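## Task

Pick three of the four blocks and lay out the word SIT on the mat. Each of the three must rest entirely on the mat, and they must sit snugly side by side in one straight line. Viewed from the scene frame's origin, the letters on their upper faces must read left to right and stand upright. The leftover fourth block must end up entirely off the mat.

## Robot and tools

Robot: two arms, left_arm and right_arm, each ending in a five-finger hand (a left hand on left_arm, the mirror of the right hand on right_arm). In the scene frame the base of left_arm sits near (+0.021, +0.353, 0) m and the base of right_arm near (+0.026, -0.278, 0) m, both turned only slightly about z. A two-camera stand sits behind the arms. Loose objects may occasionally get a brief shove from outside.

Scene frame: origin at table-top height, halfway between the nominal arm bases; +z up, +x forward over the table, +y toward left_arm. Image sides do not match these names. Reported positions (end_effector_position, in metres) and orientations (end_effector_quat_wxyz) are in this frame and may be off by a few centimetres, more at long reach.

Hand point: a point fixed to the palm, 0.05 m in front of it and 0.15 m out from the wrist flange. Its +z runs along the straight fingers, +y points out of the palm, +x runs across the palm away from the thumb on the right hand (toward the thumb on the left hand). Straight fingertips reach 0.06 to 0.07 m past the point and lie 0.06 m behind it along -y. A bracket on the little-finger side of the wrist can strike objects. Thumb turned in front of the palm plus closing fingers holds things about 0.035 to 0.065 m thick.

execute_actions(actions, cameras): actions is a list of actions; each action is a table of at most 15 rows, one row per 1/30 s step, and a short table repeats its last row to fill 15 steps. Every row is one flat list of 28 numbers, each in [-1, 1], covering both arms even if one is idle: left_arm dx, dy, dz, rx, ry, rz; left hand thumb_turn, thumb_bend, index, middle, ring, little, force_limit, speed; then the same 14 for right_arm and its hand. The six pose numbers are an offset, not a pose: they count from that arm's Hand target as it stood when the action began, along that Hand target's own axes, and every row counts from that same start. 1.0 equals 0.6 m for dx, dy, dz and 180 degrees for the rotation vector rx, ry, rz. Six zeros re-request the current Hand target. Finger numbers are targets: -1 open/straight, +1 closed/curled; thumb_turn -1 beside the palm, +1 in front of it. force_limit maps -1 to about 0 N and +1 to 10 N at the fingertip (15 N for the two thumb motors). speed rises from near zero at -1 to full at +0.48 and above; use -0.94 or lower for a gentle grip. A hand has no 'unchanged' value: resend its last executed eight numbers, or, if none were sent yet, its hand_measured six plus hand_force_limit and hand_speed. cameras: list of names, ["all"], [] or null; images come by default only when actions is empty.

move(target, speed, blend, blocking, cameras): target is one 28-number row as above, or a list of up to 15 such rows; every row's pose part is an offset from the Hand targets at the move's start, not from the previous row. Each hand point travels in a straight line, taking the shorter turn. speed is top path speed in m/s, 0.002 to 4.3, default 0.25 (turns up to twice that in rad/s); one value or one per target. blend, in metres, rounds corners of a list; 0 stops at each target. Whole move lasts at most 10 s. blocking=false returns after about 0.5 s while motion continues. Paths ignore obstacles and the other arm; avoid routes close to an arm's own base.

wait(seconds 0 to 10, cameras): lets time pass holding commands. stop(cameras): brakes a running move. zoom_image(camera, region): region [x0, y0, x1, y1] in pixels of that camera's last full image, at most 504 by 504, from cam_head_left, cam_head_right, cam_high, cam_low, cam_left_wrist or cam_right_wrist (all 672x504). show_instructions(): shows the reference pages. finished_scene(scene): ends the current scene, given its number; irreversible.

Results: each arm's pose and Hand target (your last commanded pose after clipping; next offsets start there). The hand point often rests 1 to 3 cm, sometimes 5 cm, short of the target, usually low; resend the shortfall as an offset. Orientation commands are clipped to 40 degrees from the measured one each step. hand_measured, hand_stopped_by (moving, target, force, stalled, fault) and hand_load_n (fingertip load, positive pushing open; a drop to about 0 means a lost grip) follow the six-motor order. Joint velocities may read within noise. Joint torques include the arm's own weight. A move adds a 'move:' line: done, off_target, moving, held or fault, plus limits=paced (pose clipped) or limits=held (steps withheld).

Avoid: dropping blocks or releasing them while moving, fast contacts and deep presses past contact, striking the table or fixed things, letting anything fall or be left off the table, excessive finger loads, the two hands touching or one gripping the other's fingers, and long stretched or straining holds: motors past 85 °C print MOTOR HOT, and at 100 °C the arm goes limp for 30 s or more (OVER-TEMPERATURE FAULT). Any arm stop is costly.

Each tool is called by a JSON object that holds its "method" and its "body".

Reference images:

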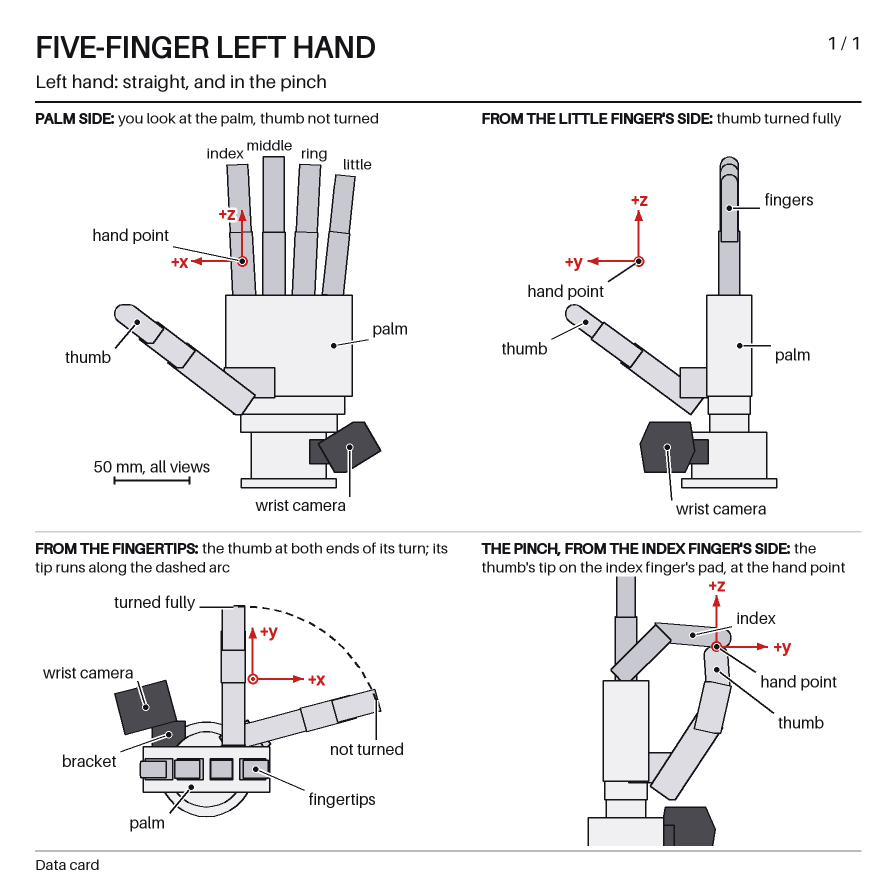

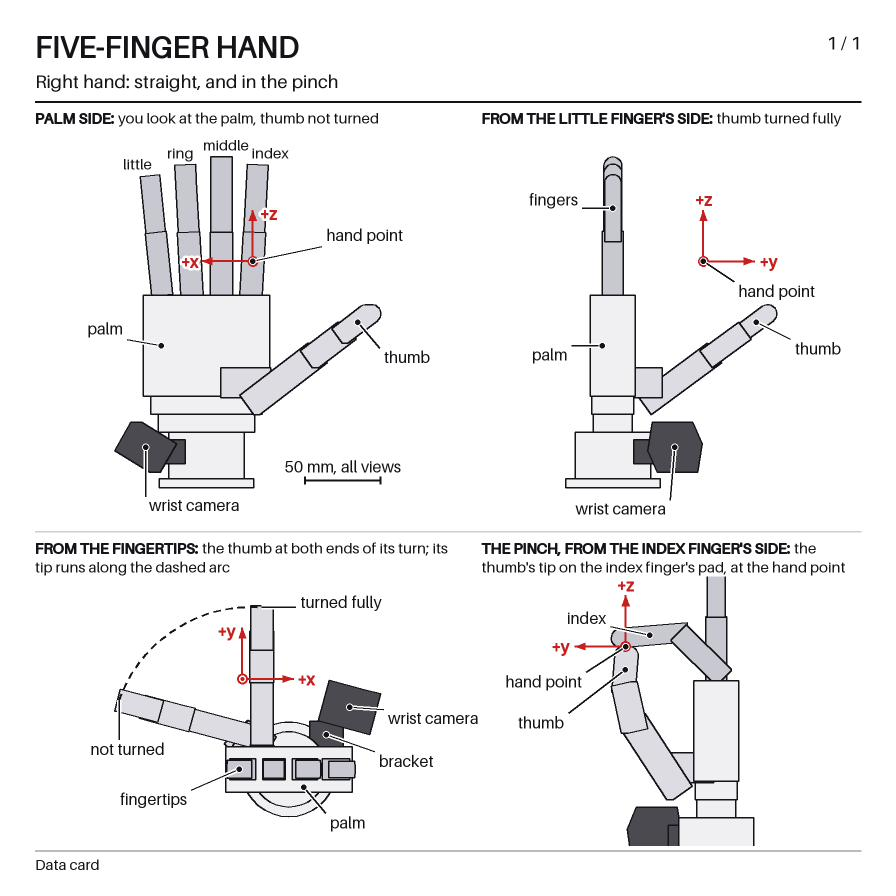

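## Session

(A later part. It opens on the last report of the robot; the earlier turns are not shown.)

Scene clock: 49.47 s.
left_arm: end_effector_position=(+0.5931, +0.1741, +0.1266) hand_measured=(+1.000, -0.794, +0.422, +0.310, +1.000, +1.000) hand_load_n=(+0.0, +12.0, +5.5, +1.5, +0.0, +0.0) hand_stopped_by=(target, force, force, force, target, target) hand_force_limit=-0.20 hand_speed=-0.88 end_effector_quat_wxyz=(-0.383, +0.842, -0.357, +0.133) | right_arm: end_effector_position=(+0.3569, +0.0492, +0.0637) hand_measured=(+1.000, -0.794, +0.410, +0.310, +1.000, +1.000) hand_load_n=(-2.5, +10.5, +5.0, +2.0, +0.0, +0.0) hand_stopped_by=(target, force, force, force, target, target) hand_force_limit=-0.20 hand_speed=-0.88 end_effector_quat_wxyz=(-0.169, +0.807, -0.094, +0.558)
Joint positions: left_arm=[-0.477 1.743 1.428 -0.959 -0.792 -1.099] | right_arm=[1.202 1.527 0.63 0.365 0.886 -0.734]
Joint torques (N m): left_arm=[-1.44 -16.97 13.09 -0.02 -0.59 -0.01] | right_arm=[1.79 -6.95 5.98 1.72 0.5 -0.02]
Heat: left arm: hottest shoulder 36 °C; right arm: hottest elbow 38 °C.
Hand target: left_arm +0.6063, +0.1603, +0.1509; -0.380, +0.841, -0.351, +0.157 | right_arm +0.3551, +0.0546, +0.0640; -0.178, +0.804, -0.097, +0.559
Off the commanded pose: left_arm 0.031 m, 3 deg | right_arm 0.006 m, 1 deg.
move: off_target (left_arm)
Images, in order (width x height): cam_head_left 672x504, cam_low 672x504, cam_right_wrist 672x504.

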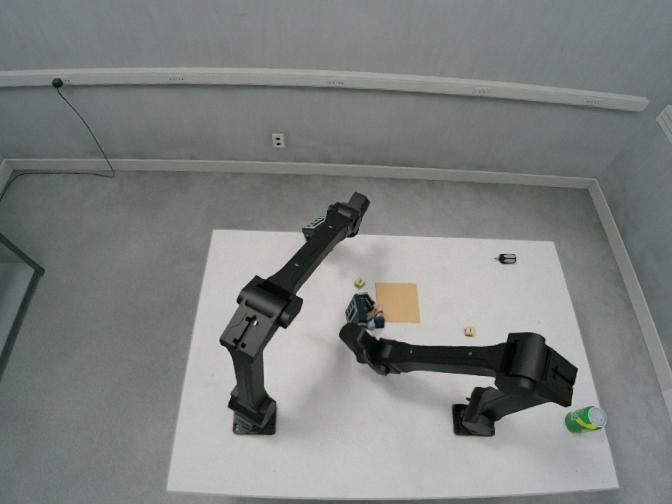

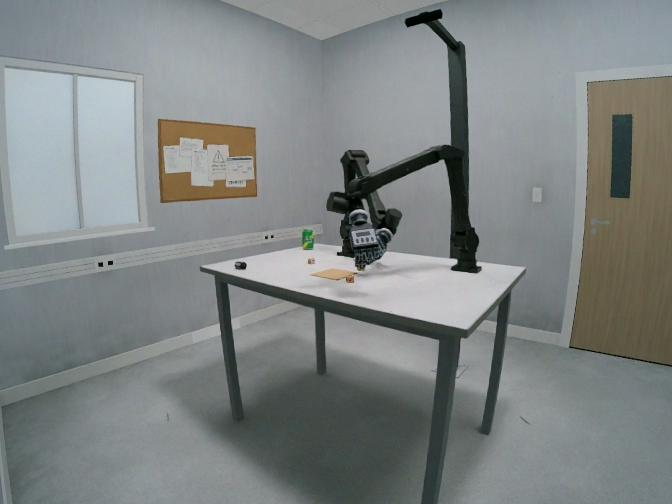

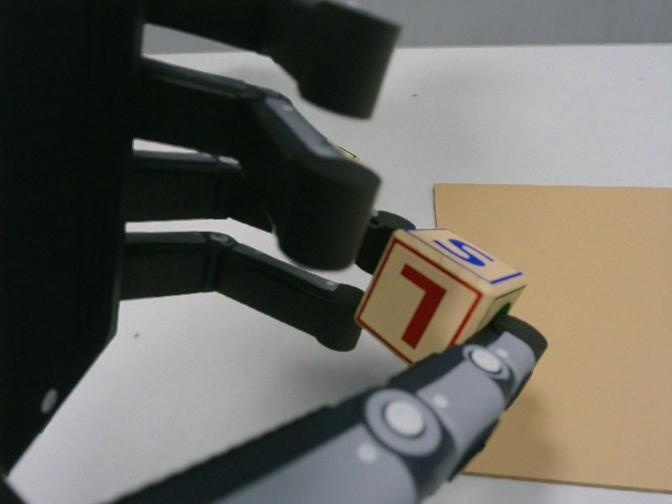

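{"method": "move", "body": {"target": [0,0,0,0,0,0, 1,-0.4,0.5,0.5,1,1,-0.2,-0.88, -0.0318,0.0143,0.0114,0,0,0, 1,-0.4,0.5,0.5,1,1,-0.2,-0.88], "speed": 0.08, "cameras": ["cam_right_wrist","cam_low"]}}

{"method": "zoom_image", "body": {"camera": "cam_low", "region": [300, 230, 420, 310]}}

Scene clock: 50.67 s.
left_arm: end_effector_position=(+0.5931, +0.1741, +0.1266) hand_measured=(+1.000, -0.794, +0.422, +0.310, +1.000, +1.000) hand_load_n=(+0.0, +12.0, +5.5, +1.5, +0.0, +0.0) hand_stopped_by=(target, force, force, force, target, target) hand_force_limit=-0.20 hand_speed=-0.88 end_effector_quat_wxyz=(-0.383, +0.842, -0.357, +0.133) | right_arm: end_effector_position=(+0.3572, +0.0498, +0.0424) hand_measured=(+1.000, -0.794, +0.410, +0.310, +1.000, +1.000) hand_load_n=(-2.0, +10.5, +4.5, +2.0, +0.0, +0.0) hand_stopped_by=(target, force, force, force, target, target) hand_force_limit=-0.20 hand_speed=-0.88 end_effector_quat_wxyz=(-0.169, +0.807, -0.094, +0.558)
Joint positions: left_arm=[-0.477 1.743 1.428 -0.959 -0.792 -1.099] | right_arm=[1.202 1.591 0.617 0.444 0.886 -0.734]
Joint torques (N m): left_arm=[-1.44 -16.91 13.08 -0.01 -0.58 -0.02] | right_arm=[1.55 -6.12 5.2 1.65 0.49 0.02]
Heat: left arm: hottest shoulder 36 °C; right arm: hottest elbow 38 °C.
Hand target: left_arm +0.6063, +0.1603, +0.1509; -0.380, +0.841, -0.351, +0.157 | right_arm +0.3550, +0.0546, +0.0420; -0.178, +0.804, -0.097, +0.559
Off the commanded pose: left_arm 0.031 m, 3 deg | right_arm 0.005 m, 1 deg.
move: off_target (left_arm)
Images, in order (width x height): cam_low 672x504, cam_right_wrist 672x504.

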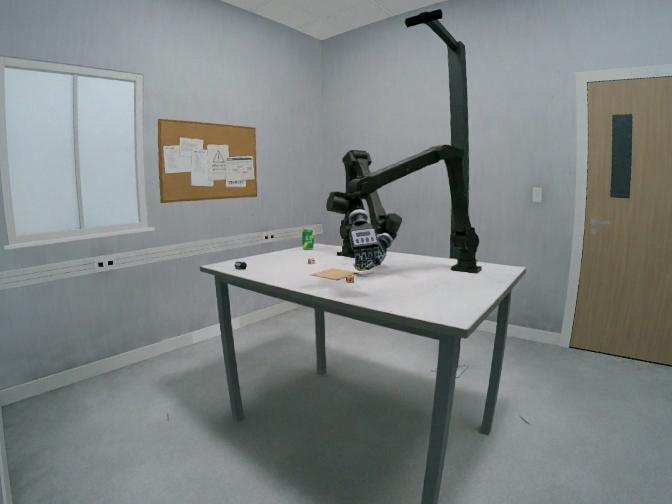

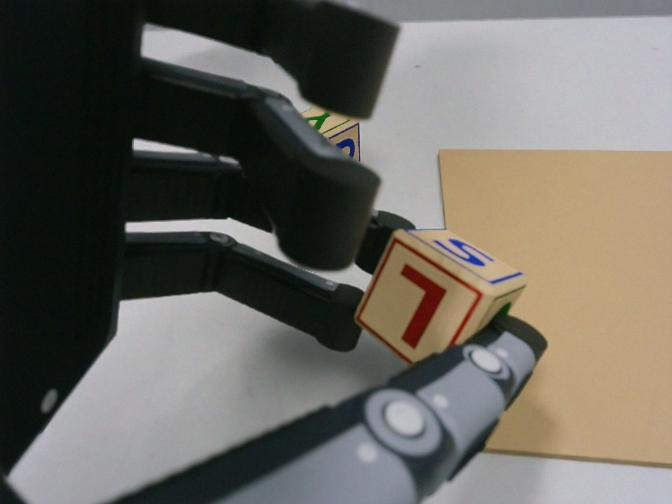

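Scaled by 4.200.

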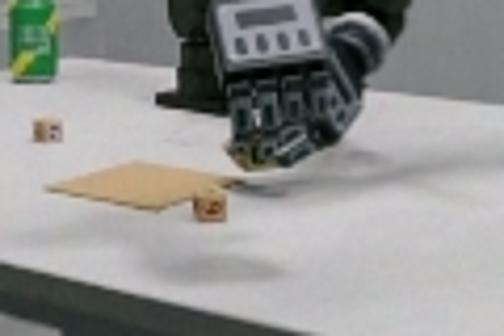

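{"method": "move", "body": {"target": [0,0,0,0,0,0, 1,-0.4,0.5,0.5,1,1,-0.2,-0.88, -0.0087,0.0039,0.0031,0,0,0, 1,-0.4,0.5,0.5,1,1,-0.2,-0.88], "speed": 0.05, "cameras": ["cam_right_wrist"]}}

{"method": "zoom_image", "body": {"camera": "cam_right_wrist", "region": [120, 200, 600, 504]}}

Scene clock: 51.73 s.
left_arm: end_effector_position=(+0.5931, +0.1741, +0.1266) hand_measured=(+1.000, -0.794, +0.422, +0.310, +1.000, +1.000) hand_load_n=(+0.0, +12.0, +6.0, +1.5, +0.0, +0.0) hand_stopped_by=(target, force, force, force, target, target) hand_force_limit=-0.20 hand_speed=-0.88 end_effector_quat_wxyz=(-0.383, +0.842, -0.357, +0.133) | right_arm: end_effector_position=(+0.3579, +0.0514, +0.0381) hand_measured=(+1.000, -0.794, +0.410, +0.310, +1.000, +1.000) hand_load_n=(-2.5, +10.5, +5.5, +2.0, +0.0, +0.0) hand_stopped_by=(target, force, force, force, target, target) hand_force_limit=-0.20 hand_speed=-0.88 end_effector_quat_wxyz=(-0.171, +0.806, -0.095, +0.559)
Joint positions: left_arm=[-0.477 1.743 1.428 -0.959 -0.792 -1.099] | right_arm=[1.202 1.608 0.617 0.465 0.886 -0.734]
Joint torques (N m): left_arm=[-1.38 -16.85 13.07 0.01 -0.59 0] | right_arm=[1.55 -6.89 4.81 1.84 0.42 0.04]
Heat: left arm: hottest shoulder 36 °C; right arm: hottest elbow 38 °C.
Hand target: left_arm +0.6063, +0.1603, +0.1509; -0.380, +0.841, -0.351, +0.157 | right_arm +0.3550, +0.0547, +0.0359; -0.178, +0.804, -0.097, +0.559
Off the commanded pose: left_arm 0.031 m, 3 deg | right_arm 0.005 m, 1 deg.
move: off_target (left_arm)
Images, in order (width x height): cam_right_wrist 672x504.

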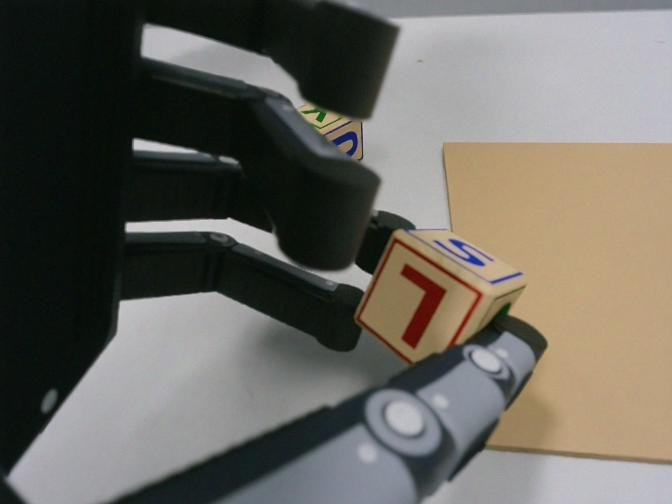

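Scaled by 1.050.

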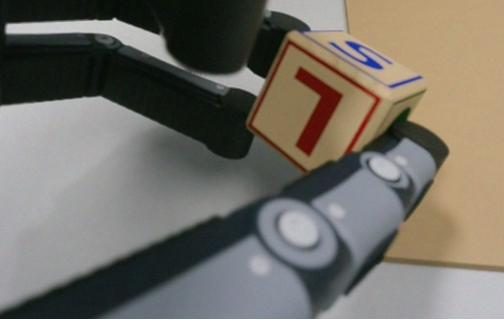

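{"method": "move", "body": {"target": [0,0,0,0,0,0, 1,-0.4,0.5,0.5,1,1,-0.2,-0.88, -0.0072,0.0033,0.0026,0,0,0, 1,-0.4,0.5,0.5,1,1,-0.2,-0.88], "speed": 0.05, "cameras": ["cam_right_wrist","cam_high","cam_head_left"]}}

{"method": "zoom_image", "body": {"camera": "cam_head_left", "region": [310, 260, 430, 350]}}

Scene clock: 52.80 s.
left_arm: end_effector_position=(+0.5931, +0.1741, +0.1266) hand_measured=(+1.000, -0.794, +0.422, +0.310, +1.000, +1.000) hand_load_n=(+0.5, +12.0, +6.0, +1.5, +0.0, +0.0) hand_stopped_by=(target, force, force, force, target, target) hand_force_limit=-0.20 hand_speed=-0.88 end_effector_quat_wxyz=(-0.383, +0.842, -0.357, +0.133) | right_arm: end_effector_position=(+0.3574, +0.0503, +0.0324) hand_measured=(+1.000, -0.794, +0.410, +0.310, +1.000, +1.000) hand_load_n=(-2.5, +10.5, +4.5, +2.0, +0.0, +0.0) hand_stopped_by=(target, force, force, force, target, target) hand_force_limit=-0.20 hand_speed=-0.88 end_effector_quat_wxyz=(-0.170, +0.806, -0.095, +0.558)
Joint positions: left_arm=[-0.477 1.743 1.428 -0.959 -0.792 -1.099] | right_arm=[1.202 1.623 0.612 0.483 0.886 -0.734]
Joint torques (N m): left_arm=[-1.38 -16.97 13.05 -0.03 -0.58 -0.01] | right_arm=[0.67 -7.18 5.19 1.85 0.35 0.05]
Heat: left arm: hottest shoulder 36 °C; right arm: hottest elbow 38 °C.
Hand target: left_arm +0.6063, +0.1603, +0.1509; -0.380, +0.841, -0.351, +0.157 | right_arm +0.3550, +0.0547, +0.0311; -0.178, +0.804, -0.097, +0.559
Off the commanded pose: left_arm 0.031 m, 3 deg | right_arm 0.005 m, 1 deg.
move: off_target (left_arm)
Images, in order (width x height): cam_head_left 672x504, cam_high 672x504, cam_right_wrist 672x504.

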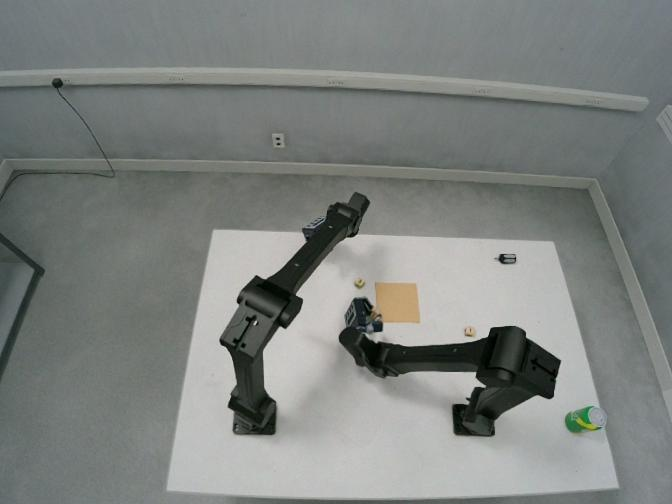

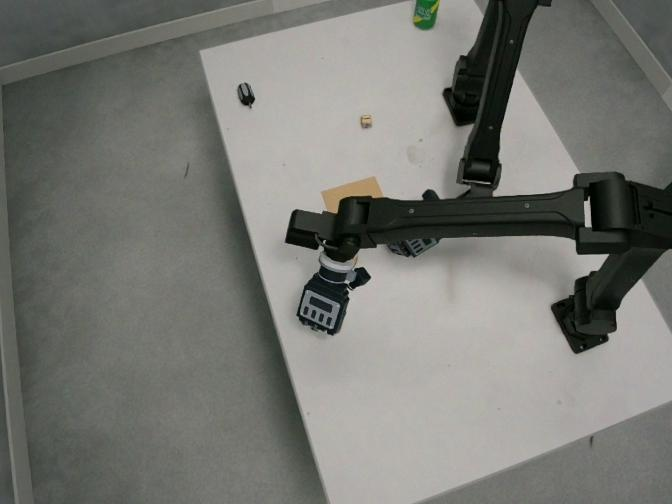

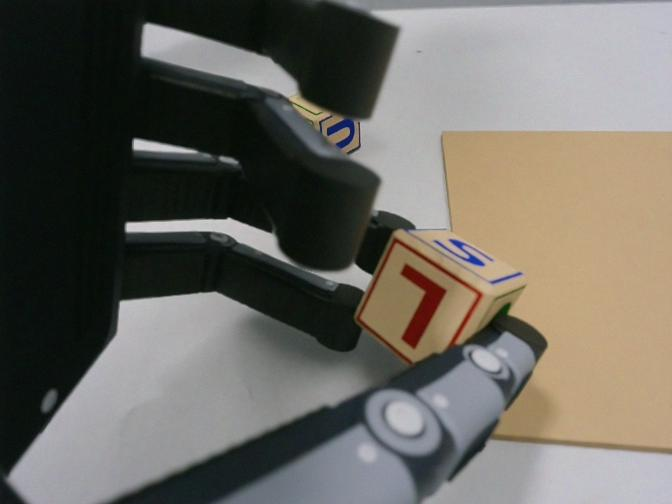

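Scaled by 4.200.

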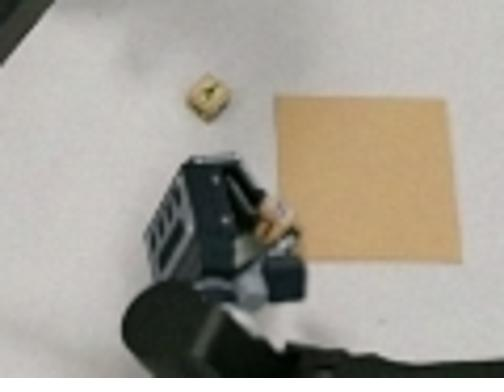

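{"method": "move", "body": {"target": [[0,0,0,0,0,0, 1,-0.4,0.5,0.5,1,1,-0.2,-0.88, 0.001,-0.0632,0.0023,0,0,0, 1,-0.4,0.5,0.5,1,1,-0.2,-0.88],[0,0,0,0,0,0, 1,-0.4,0.5,0.5,1,1,-0.2,-0.88, -0.0206,-0.0534,0.01,0,0,0, 1,-0.4,0.5,0.5,1,1,-0.2,-0.88]], "speed": [0.1,0.05], "cameras": ["cam_right_wrist","cam_head_left"]}}

{"method": "zoom_image", "body": {"camera": "cam_head_left", "region": [310, 260, 430, 350]}}

Scene clock: 55.10 s.
left_arm: end_effector_position=(+0.5931, +0.1741, +0.1266) hand_measured=(+1.000, -0.794, +0.422, +0.310, +1.000, +1.000) hand_load_n=(+0.5, +12.0, +5.5, +1.5, +0.0, +0.0) hand_stopped_by=(target, force, force, force, target, target) hand_force_limit=-0.20 hand_speed=-0.88 end_effector_quat_wxyz=(-0.383, +0.842, -0.357, +0.133) | right_arm: end_effector_position=(+0.3503, +0.0706, +0.0216) hand_measured=(+1.000, -0.794, +0.410, +0.310, +1.000, +1.000) hand_load_n=(-2.5, +10.0, +5.0, +2.0, +0.0, +0.5) hand_stopped_by=(target, force, force, force, target, target) hand_force_limit=-0.20 hand_speed=-0.88 end_effector_quat_wxyz=(-0.156, +0.813, -0.085, +0.555)
Joint positions: left_arm=[-0.477 1.743 1.428 -0.959 -0.792 -1.099] | right_arm=[1.24 1.681 0.67 0.424 0.918 -0.708]
Joint torques (N m): left_arm=[-1.38 -16.85 13.08 -0.02 -0.59 -0.01] | right_arm=[0.85 -7.82 7.47 1.48 0.49 0.05]
Heat: left arm: hottest elbow 36 °C; right arm: hottest elbow 38 °C.
Hand target: left_arm +0.6063, +0.1603, +0.1509; -0.380, +0.841, -0.351, +0.157 | right_arm +0.3548, +0.0894, +0.0310; -0.178, +0.804, -0.097, +0.559
Off the commanded pose: left_arm 0.031 m, 3 deg | right_arm 0.022 m, 3 deg.
move: off_target (left_arm, right_arm)
Images, in order (width x height): cam_head_left 672x504, cam_right_wrist 672x504.

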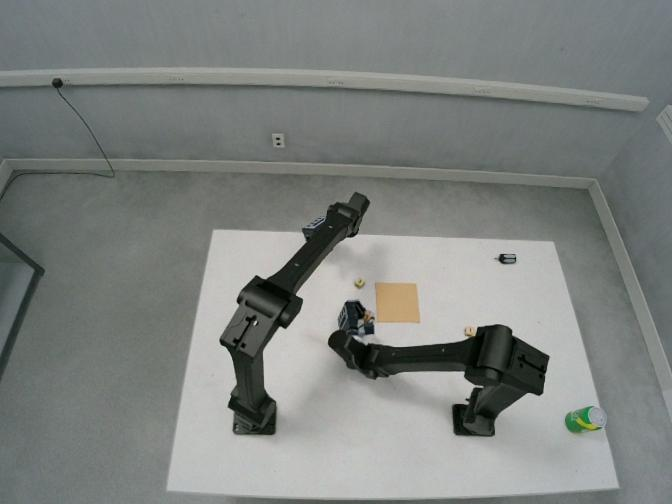

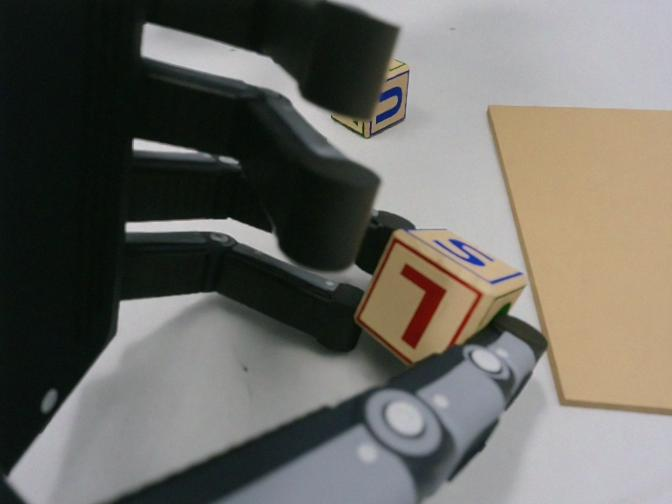

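Scaled by 4.200.

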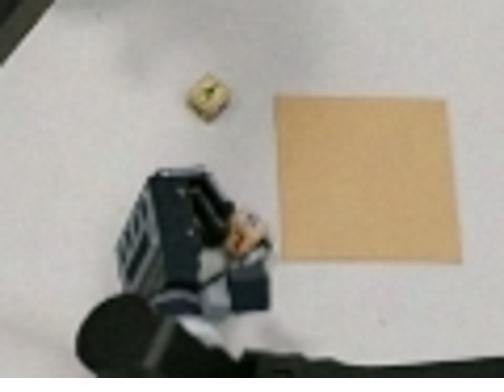

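{"method": "zoom_image", "body": {"camera": "cam_right_wrist", "region": [300, 180, 600, 420]}}

Scaled by 1.680.

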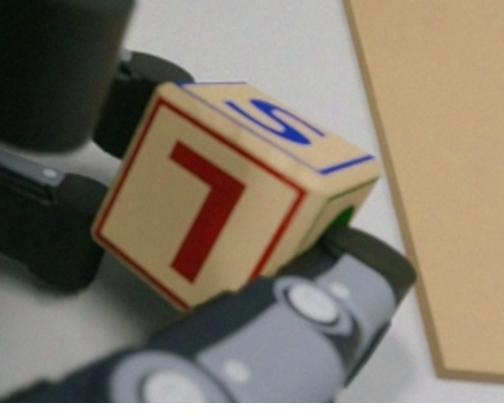

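{"method": "move", "body": {"target": [0,0,0,0,0,0, 1,-0.4,0.5,0.5,1,1,-0.2,-0.88, 0,0,0,0,0,0, 1,-0.4,0.5,0.5,1,1,-0.2,-0.88], "speed": 0.08}}

Scene clock: 56.67 s.
left_arm: end_effector_position=(+0.5931, +0.1741, +0.1266) hand_measured=(+1.000, -0.794, +0.422, +0.310, +1.000, +1.000) hand_load_n=(+0.0, +12.0, +6.0, +1.5, +0.0, +0.0) hand_stopped_by=(target, force, force, force, target, target) hand_force_limit=-0.20 hand_speed=-0.88 end_effector_quat_wxyz=(-0.383, +0.842, -0.357, +0.133) | right_arm: end_effector_position=(+0.3503, +0.0706, +0.0216) hand_measured=(+1.000, -0.794, +0.410, +0.310, +1.000, +1.000) hand_load_n=(-2.5, +10.0, +5.0, +1.5, +0.0, +0.0) hand_stopped_by=(target, force, force, force, target, target) hand_force_limit=-0.20 hand_speed=-0.88 end_effector_quat_wxyz=(-0.156, +0.813, -0.085, +0.555)
Joint positions: left_arm=[-0.477 1.743 1.428 -0.959 -0.792 -1.099] | right_arm=[1.24 1.681 0.67 0.425 0.918 -0.708]
Joint torques (N m): left_arm=[-1.44 -16.97 13.07 -0.02 -0.59 -0.01] | right_arm=[0.85 -8.12 7.6 1.54 0.47 0.08]
Heat: left arm: hottest elbow 36 °C; right arm: hottest elbow 38 °C.
Hand target: left_arm +0.6063, +0.1603, +0.1509; -0.380, +0.841, -0.351, +0.157 | right_arm +0.3548, +0.0894, +0.0311; -0.178, +0.804, -0.097, +0.559
Off the commanded pose: left_arm 0.031 m, 3 deg | right_arm 0.021 m, 3 deg.
move: off_target (left_arm, right_arm)

{"method": "move", "body": {"target": [0,0,0,0,0,0, 1,-0.4,0.5,0.5,1,1,-0.2,-0.88, -0.0202,0.0091,0.0072,0,0,0, 1,-0.4,0.5,0.5,1,1,-0.2,-0.88], "speed": 0.06, "cameras": ["cam_right_wrist","cam_low"]}}

{"method": "zoom_image", "body": {"camera": "cam_low", "region": [320, 240, 420, 300]}}

Scene clock: 57.90 s.
left_arm: end_effector_position=(+0.5931, +0.1741, +0.1266) hand_measured=(+1.000, -0.794, +0.422, +0.310, +1.000, +1.000) hand_load_n=(+0.5, +12.0, +5.5, +1.5, +0.0, +0.0) hand_stopped_by=(target, force, force, force, target, target) hand_force_limit=-0.20 hand_speed=-0.88 end_effector_quat_wxyz=(-0.383, +0.842, -0.357, +0.133) | right_arm: end_effector_position=(+0.3531, +0.0737, +0.0199) hand_measured=(+1.000, -0.794, +0.410, +0.310, +1.000, +1.000) hand_load_n=(-2.5, +10.5, +2.0, +2.0, +0.0, +0.0) hand_stopped_by=(target, force, force, force, target, target) hand_force_limit=-0.20 hand_speed=-0.88 end_effector_quat_wxyz=(-0.165, +0.805, -0.095, +0.562)
Joint positions: left_arm=[-0.477 1.743 1.428 -0.959 -0.792 -1.099] | right_arm=[1.24 1.701 0.67 0.477 0.93 -0.707]
Joint torques (N m): left_arm=[-1.38 -16.97 13.08 -0.02 -0.59 -0.01] | right_arm=[2.14 -6.59 7.08 1.43 -0.05 0.11]
Heat: left arm: hottest elbow 36 °C; right arm: hottest elbow 38 °C.
Hand target: left_arm +0.6063, +0.1603, +0.1509; -0.380, +0.841, -0.351, +0.157 | right_arm +0.3547, +0.0895, +0.0170; -0.178, +0.804, -0.097, +0.559
Off the commanded pose: left_arm 0.031 m, 3 deg | right_arm 0.016 m, 2 deg.
move: off_target (left_arm, right_arm)
Images, in order (width x height): cam_low 672x504, cam_right_wrist 672x504.

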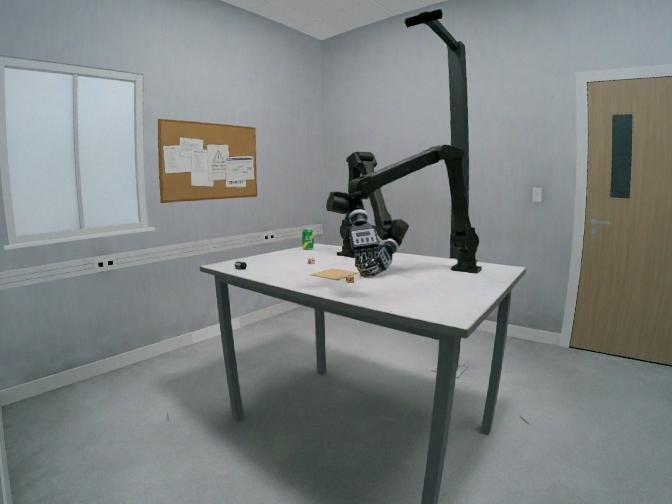

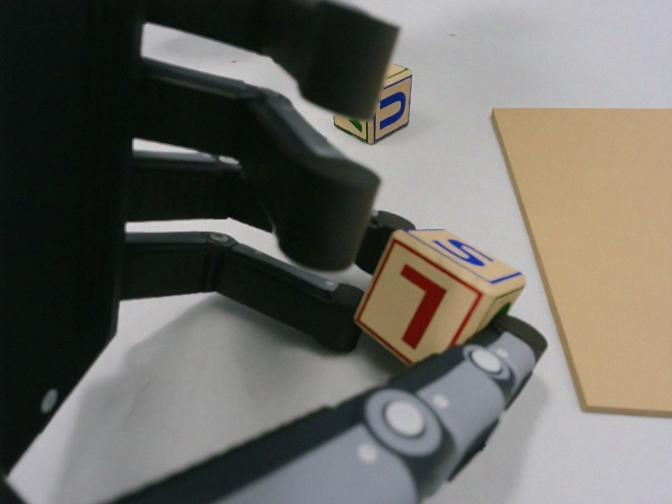

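Scaled by 5.040.

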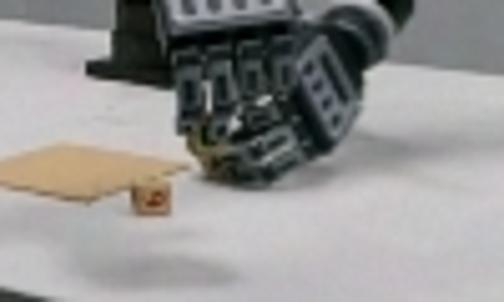

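{"method": "execute_actions", "body": {"actions": [[[0,0,0,0,0,0, 1,-0.4,0.5,0.5,1,1,-0.2,-0.88, 0.0101,-0.0046,-0.0036,0,0,0, 1,-1,-0.1,-0.1,1,1,0,-0.6]]]}}

{"method": "wait", "body": {"seconds": 1.5, "cameras": ["cam_right_wrist","cam_low","cam_head_left"]}}

Scene clock: 58.97 s.
left_arm: end_effector_position=(+0.5931, +0.1741, +0.1266) hand_measured=(+1.000, -0.794, +0.422, +0.310, +1.000, +1.000) hand_load_n=(+0.5, +12.5, +6.0, +1.5, +0.0, +0.5) hand_stopped_by=(target, force, force, force, target, target) hand_force_limit=-0.20 hand_speed=-0.88 end_effector_quat_wxyz=(-0.383, +0.842, -0.357, +0.133) | right_arm: end_effector_position=(+0.3560, +0.0781, +0.0293) hand_measured=(+1.000, -1.000, -0.100, -0.100, +1.000, +1.000) hand_load_n=(+0.0, +0.0, -3.0, +0.0, +0.0, +0.0) hand_stopped_by=(target, target, target, target, target, target) hand_force_limit=0.00 hand_speed=-0.60 end_effector_quat_wxyz=(-0.168, +0.800, -0.098, +0.568)
Joint positions: left_arm=[-0.477 1.743 1.428 -0.959 -0.792 -1.099] | right_arm=[1.241 1.691 0.682 0.477 0.94 -0.717]
Joint torques (N m): left_arm=[-1.38 -16.91 13.07 -0.03 -0.59 0] | right_arm=[1.2 -7.53 6.69 0.68 -0.36 0.19]
Heat: left arm: hottest elbow 36 °C; right arm: hottest elbow 38 °C.
Hand target: left_arm +0.6063, +0.1603, +0.1509; -0.380, +0.841, -0.351, +0.157 | right_arm +0.3548, +0.0896, +0.0241; -0.178, +0.804, -0.097, +0.559
Off the commanded pose: left_arm 0.031 m, 3 deg | right_arm 0.013 m, 2 deg.

Scene clock: 60.47 s.
left_arm: end_effector_position=(+0.5931, +0.1741, +0.1266) hand_measured=(+1.000, -0.794, +0.422, +0.310, +1.000, +1.000) hand_load_n=(+0.0, +12.0, +5.5, +1.5, +0.0, +0.0) hand_stopped_by=(target, force, force, force, target, target) hand_force_limit=-0.20 hand_speed=-0.88 end_effector_quat_wxyz=(-0.383, +0.842, -0.357, +0.133) | right_arm: end_effector_position=(+0.3560, +0.0781, +0.0293) hand_measured=(+1.000, -1.000, -0.100, -0.100, +1.000, +1.000) hand_load_n=(+0.0, +0.0, -3.5, +0.0, +0.0, +0.0) hand_stopped_by=(target, target, target, target, target, target) hand_force_limit=0.00 hand_speed=-0.60 end_effector_quat_wxyz=(-0.168, +0.800, -0.098, +0.568)
Joint positions: left_arm=[-0.477 1.743 1.428 -0.959 -0.792 -1.099] | right_arm=[1.241 1.691 0.682 0.477 0.94 -0.717]
Joint torques (N m): left_arm=[-1.44 -16.97 13.05 -0.05 -0.59 0] | right_arm=[1.26 -6.95 6.49 0.58 -0.45 0.17]
Heat: left arm: hottest elbow 37 °C; right arm: hottest elbow 38 °C.
Hand target: left_arm +0.6063, +0.1603, +0.1509; -0.380, +0.841, -0.351, +0.157 | right_arm +0.3548, +0.0896, +0.0241; -0.178, +0.804, -0.097, +0.559
Off the commanded pose: left_arm 0.031 m, 3 deg | right_arm 0.013 m, 2 deg.
wait: 1.50 s; at rest by 0.17 s
Images, in order (width x height): cam_head_left 672x504, cam_low 672x504, cam_right_wrist 672x504.

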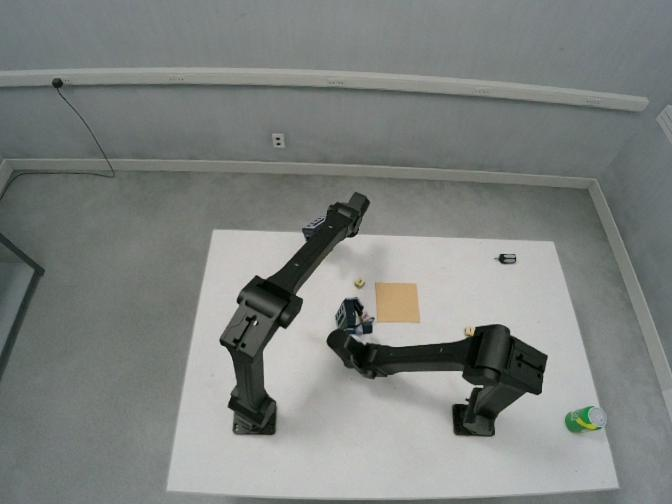

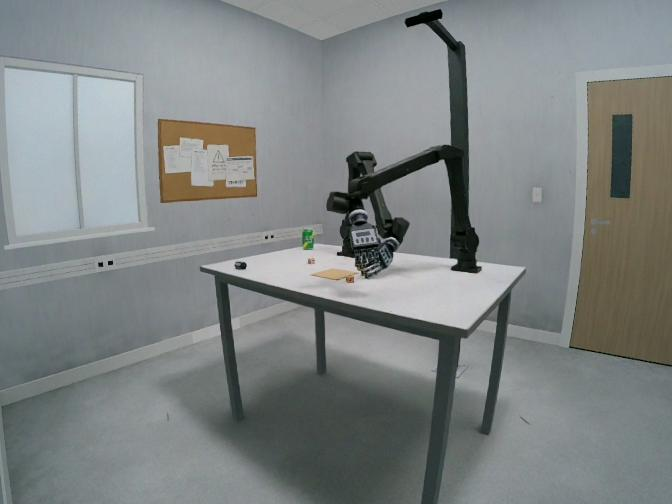

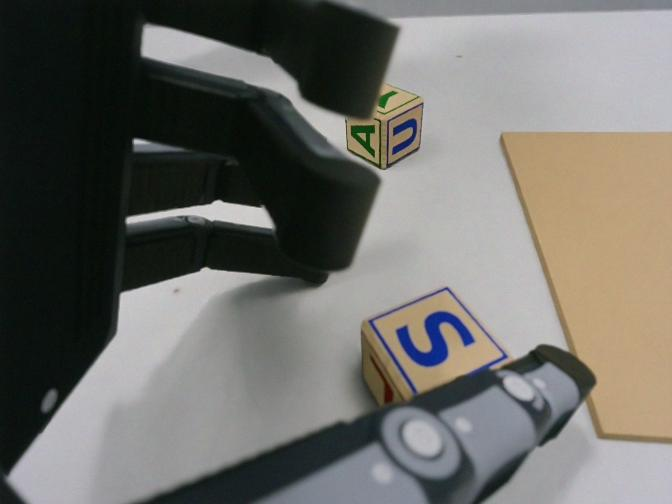

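{"method": "move", "body": {"target": [0,0,0,0,0,0, 1,-0.4,0.5,0.5,1,1,-0.2,-0.88, 0.1443,-0.065,-0.0517,0,0,0, 1,-1,-0.1,-0.1,1,1,0,-0.6], "speed": 0.12, "cameras": ["cam_right_wrist","cam_head_left"]}}

{"method": "zoom_image", "body": {"camera": "cam_right_wrist", "region": [300, 280, 560, 504]}}

Scene clock: 62.20 s.
left_arm: end_effector_position=(+0.5931, +0.1741, +0.1266) hand_measured=(+1.000, -0.794, +0.422, +0.310, +1.000, +1.000) hand_load_n=(+0.0, +12.0, +6.0, +1.5, +0.5, +0.0) hand_stopped_by=(target, force, force, force, target, target) hand_force_limit=-0.20 hand_speed=-0.88 end_effector_quat_wxyz=(-0.383, +0.842, -0.357, +0.133) | right_arm: end_effector_position=(+0.3502, +0.0696, +0.1031) hand_measured=(+1.000, -1.000, -0.100, -0.100, +1.000, +1.000) hand_load_n=(+0.0, +0.0, +0.0, +0.0, +0.0, +0.0) hand_stopped_by=(target, target, target, target, target, target) hand_force_limit=0.00 hand_speed=-0.60 end_effector_quat_wxyz=(-0.155, +0.812, -0.085, +0.556)
Joint positions: left_arm=[-0.477 1.743 1.428 -0.959 -0.792 -1.099] | right_arm=[1.241 1.469 0.729 0.156 0.922 -0.711]
Joint torques (N m): left_arm=[-1.38 -17.03 13.07 -0.03 -0.59 -0.01] | right_arm=[0.85 -8.06 10.39 0.42 0.26 0.11]
Heat: left arm: hottest elbow 37 °C; right arm: hottest elbow 38 °C.
Hand target: left_arm +0.6063, +0.1603, +0.1509; -0.380, +0.841, -0.351, +0.157 | right_arm +0.3549, +0.0892, +0.1240; -0.178, +0.804, -0.097, +0.559
Off the commanded pose: left_arm 0.031 m, 3 deg | right_arm 0.029 m, 3 deg.
move: off_target (left_arm, right_arm)
Images, in order (width x height): cam_head_left 672x504, cam_right_wrist 672x504.

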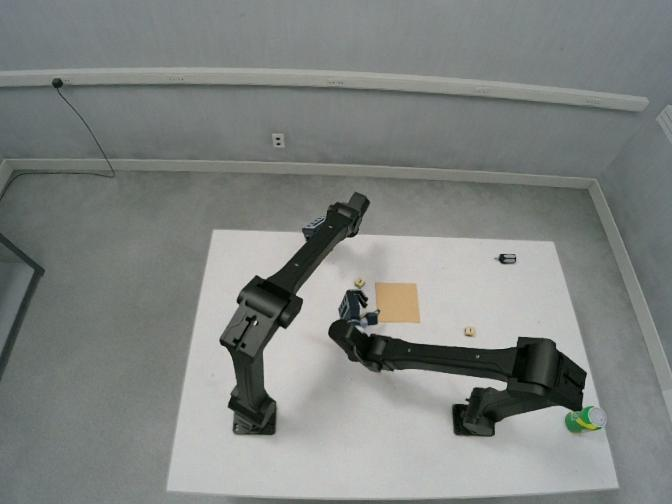

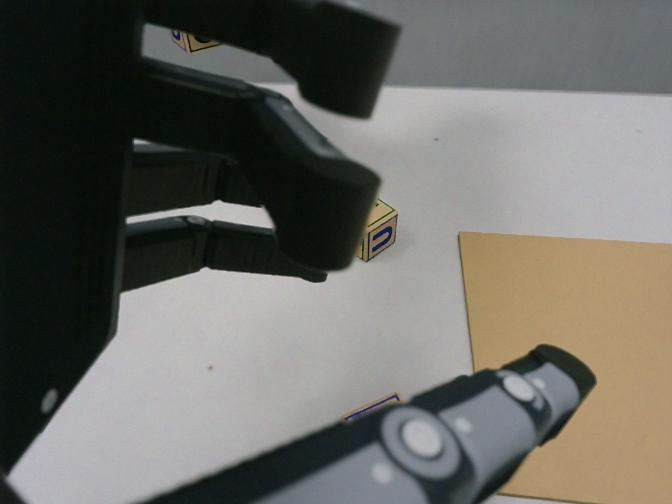

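Scaled by 1.938.

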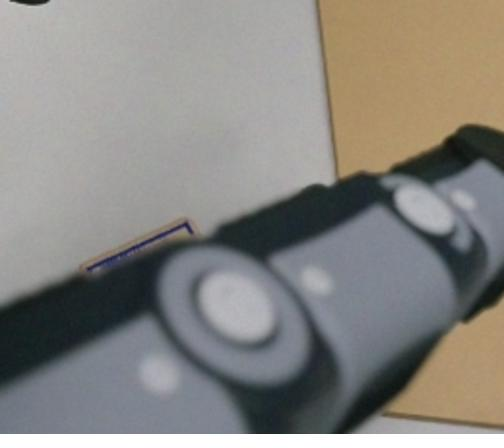

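{"method": "move", "body": {"target": [[0.05,0.1,-0.12,0,0,0, 1,-0.4,0.5,0.5,1,1,-0.2,-0.88, 0.1678,0.5577,-0.1615,-0.1306,-0.019,0.3861, 1,-1,-0.1,-0.1,1,1,0,-0.6],[0.1603,0.3728,-0.372,0,0.1873,0.1653, 1,-0.4,0.5,0.5,1,1,-0.2,-0.88, 0.1678,0.5577,-0.1615,-0.1306,-0.019,0.3861, 1,-1,-0.1,-0.1,1,1,0,-0.6]], "speed": 0.3, "blend": [0.05,0], "cameras": ["all"]}}

Scene clock: 67.53 s.
left_arm: end_effector_position=(+0.4516, -0.1281, +0.1295) hand_measured=(+1.000, -0.794, +0.422, +0.310, +1.000, +1.000) hand_load_n=(+0.0, +12.0, +6.0, +1.5, +0.0, +0.0) hand_stopped_by=(target, force, force, force, target, target) hand_force_limit=-0.20 hand_speed=-0.88 end_effector_quat_wxyz=(-0.291, +0.647, -0.644, +0.285) | right_arm: end_effector_position=(+0.3116, -0.2676, +0.1024) hand_measured=(+1.000, -1.000, -0.100, -0.100, +1.000, +1.000) hand_load_n=(+0.0, +0.0, +0.0, +0.0, +0.0, +0.0) hand_stopped_by=(target, target, target, target, target, target) hand_force_limit=0.00 hand_speed=-0.60 end_effector_quat_wxyz=(-0.310, +0.638, -0.636, +0.304)
Joint positions: left_arm=[-0.968 1.751 1.42 -0.67 -0.655 -0.753] | right_arm=[-0.059 0.576 0.373 -0.475 -0.107 -0.078]
Joint torques (N m): left_arm=[-0.79 -17.49 8.53 1.31 -0.42 0.1] | right_arm=[-0.09 2.73 10.73 0.7 -0.23 -0.06]
Heat: left arm: hottest elbow 37 °C; right arm: hottest elbow 38 °C.
Hand target: left_arm +0.4505, -0.1301, +0.1306; -0.290, +0.644, -0.646, +0.290 | right_arm +0.3146, -0.2709, +0.1092; -0.308, +0.639, -0.634, +0.307
Off the commanded pose: left_arm 0.003 m, 1 deg | right_arm 0.008 m, 0 deg.
move: done

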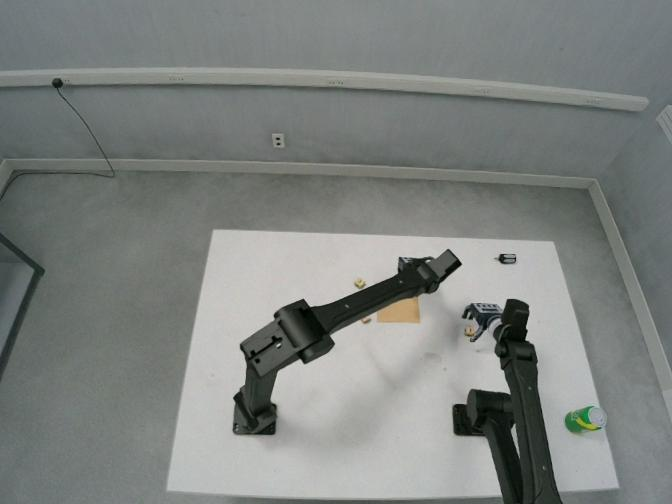

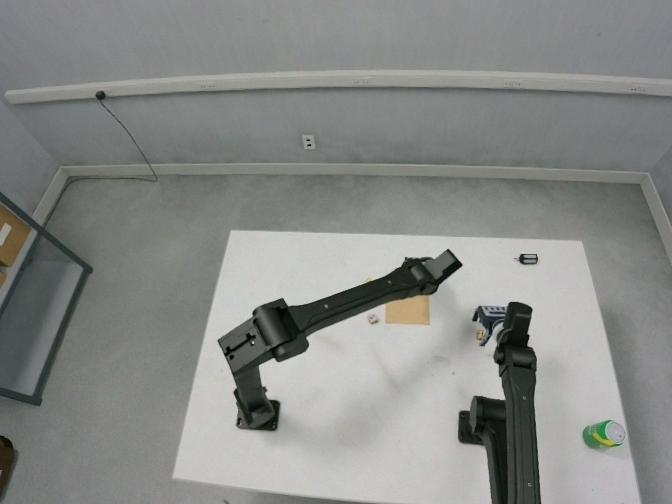

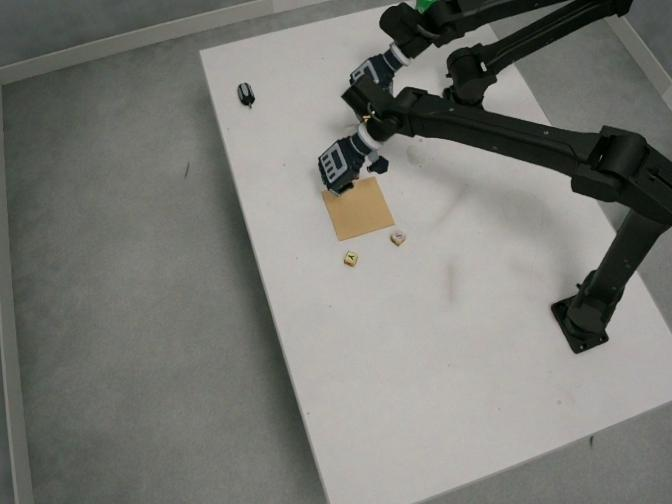

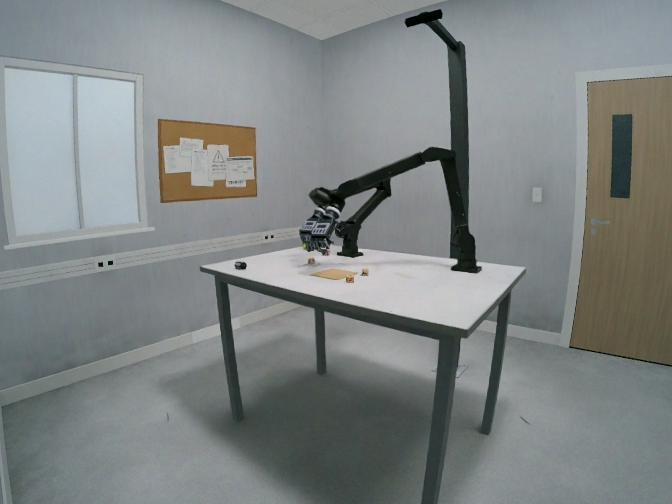

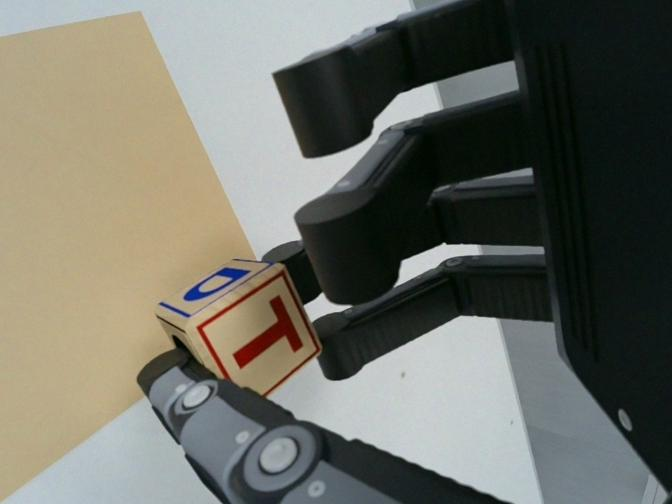

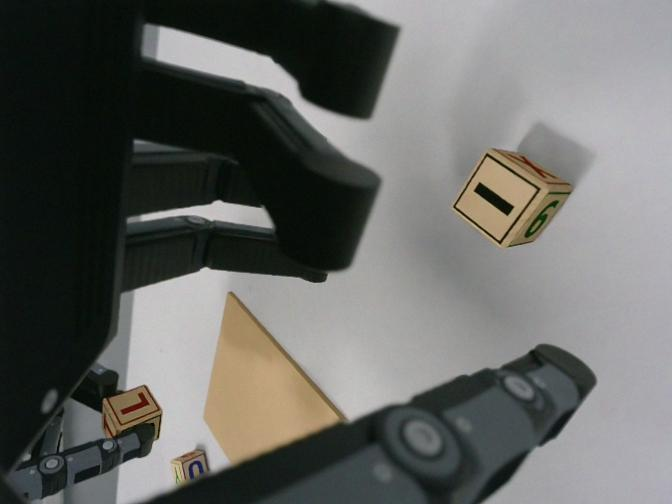

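{"method": "zoom_image", "body": {"camera": "cam_high", "region": [300, 140, 440, 280]}}

{"method": "zoom_image", "body": {"camera": "cam_head_right", "region": [340, 250, 500, 350]}}

Scaled by 3.600.

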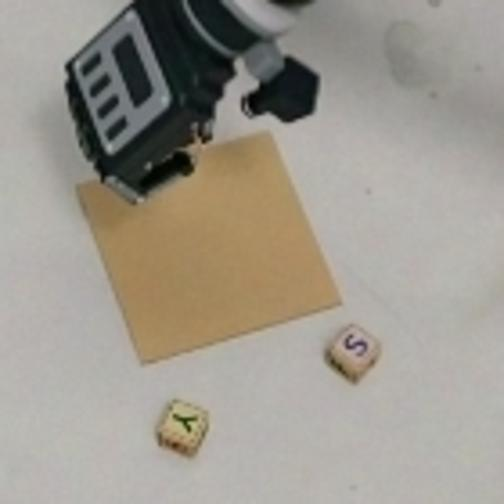

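Scaled by 3.150.

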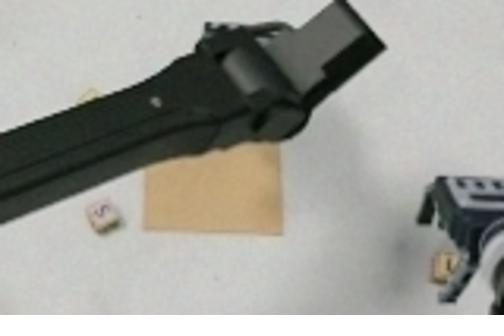

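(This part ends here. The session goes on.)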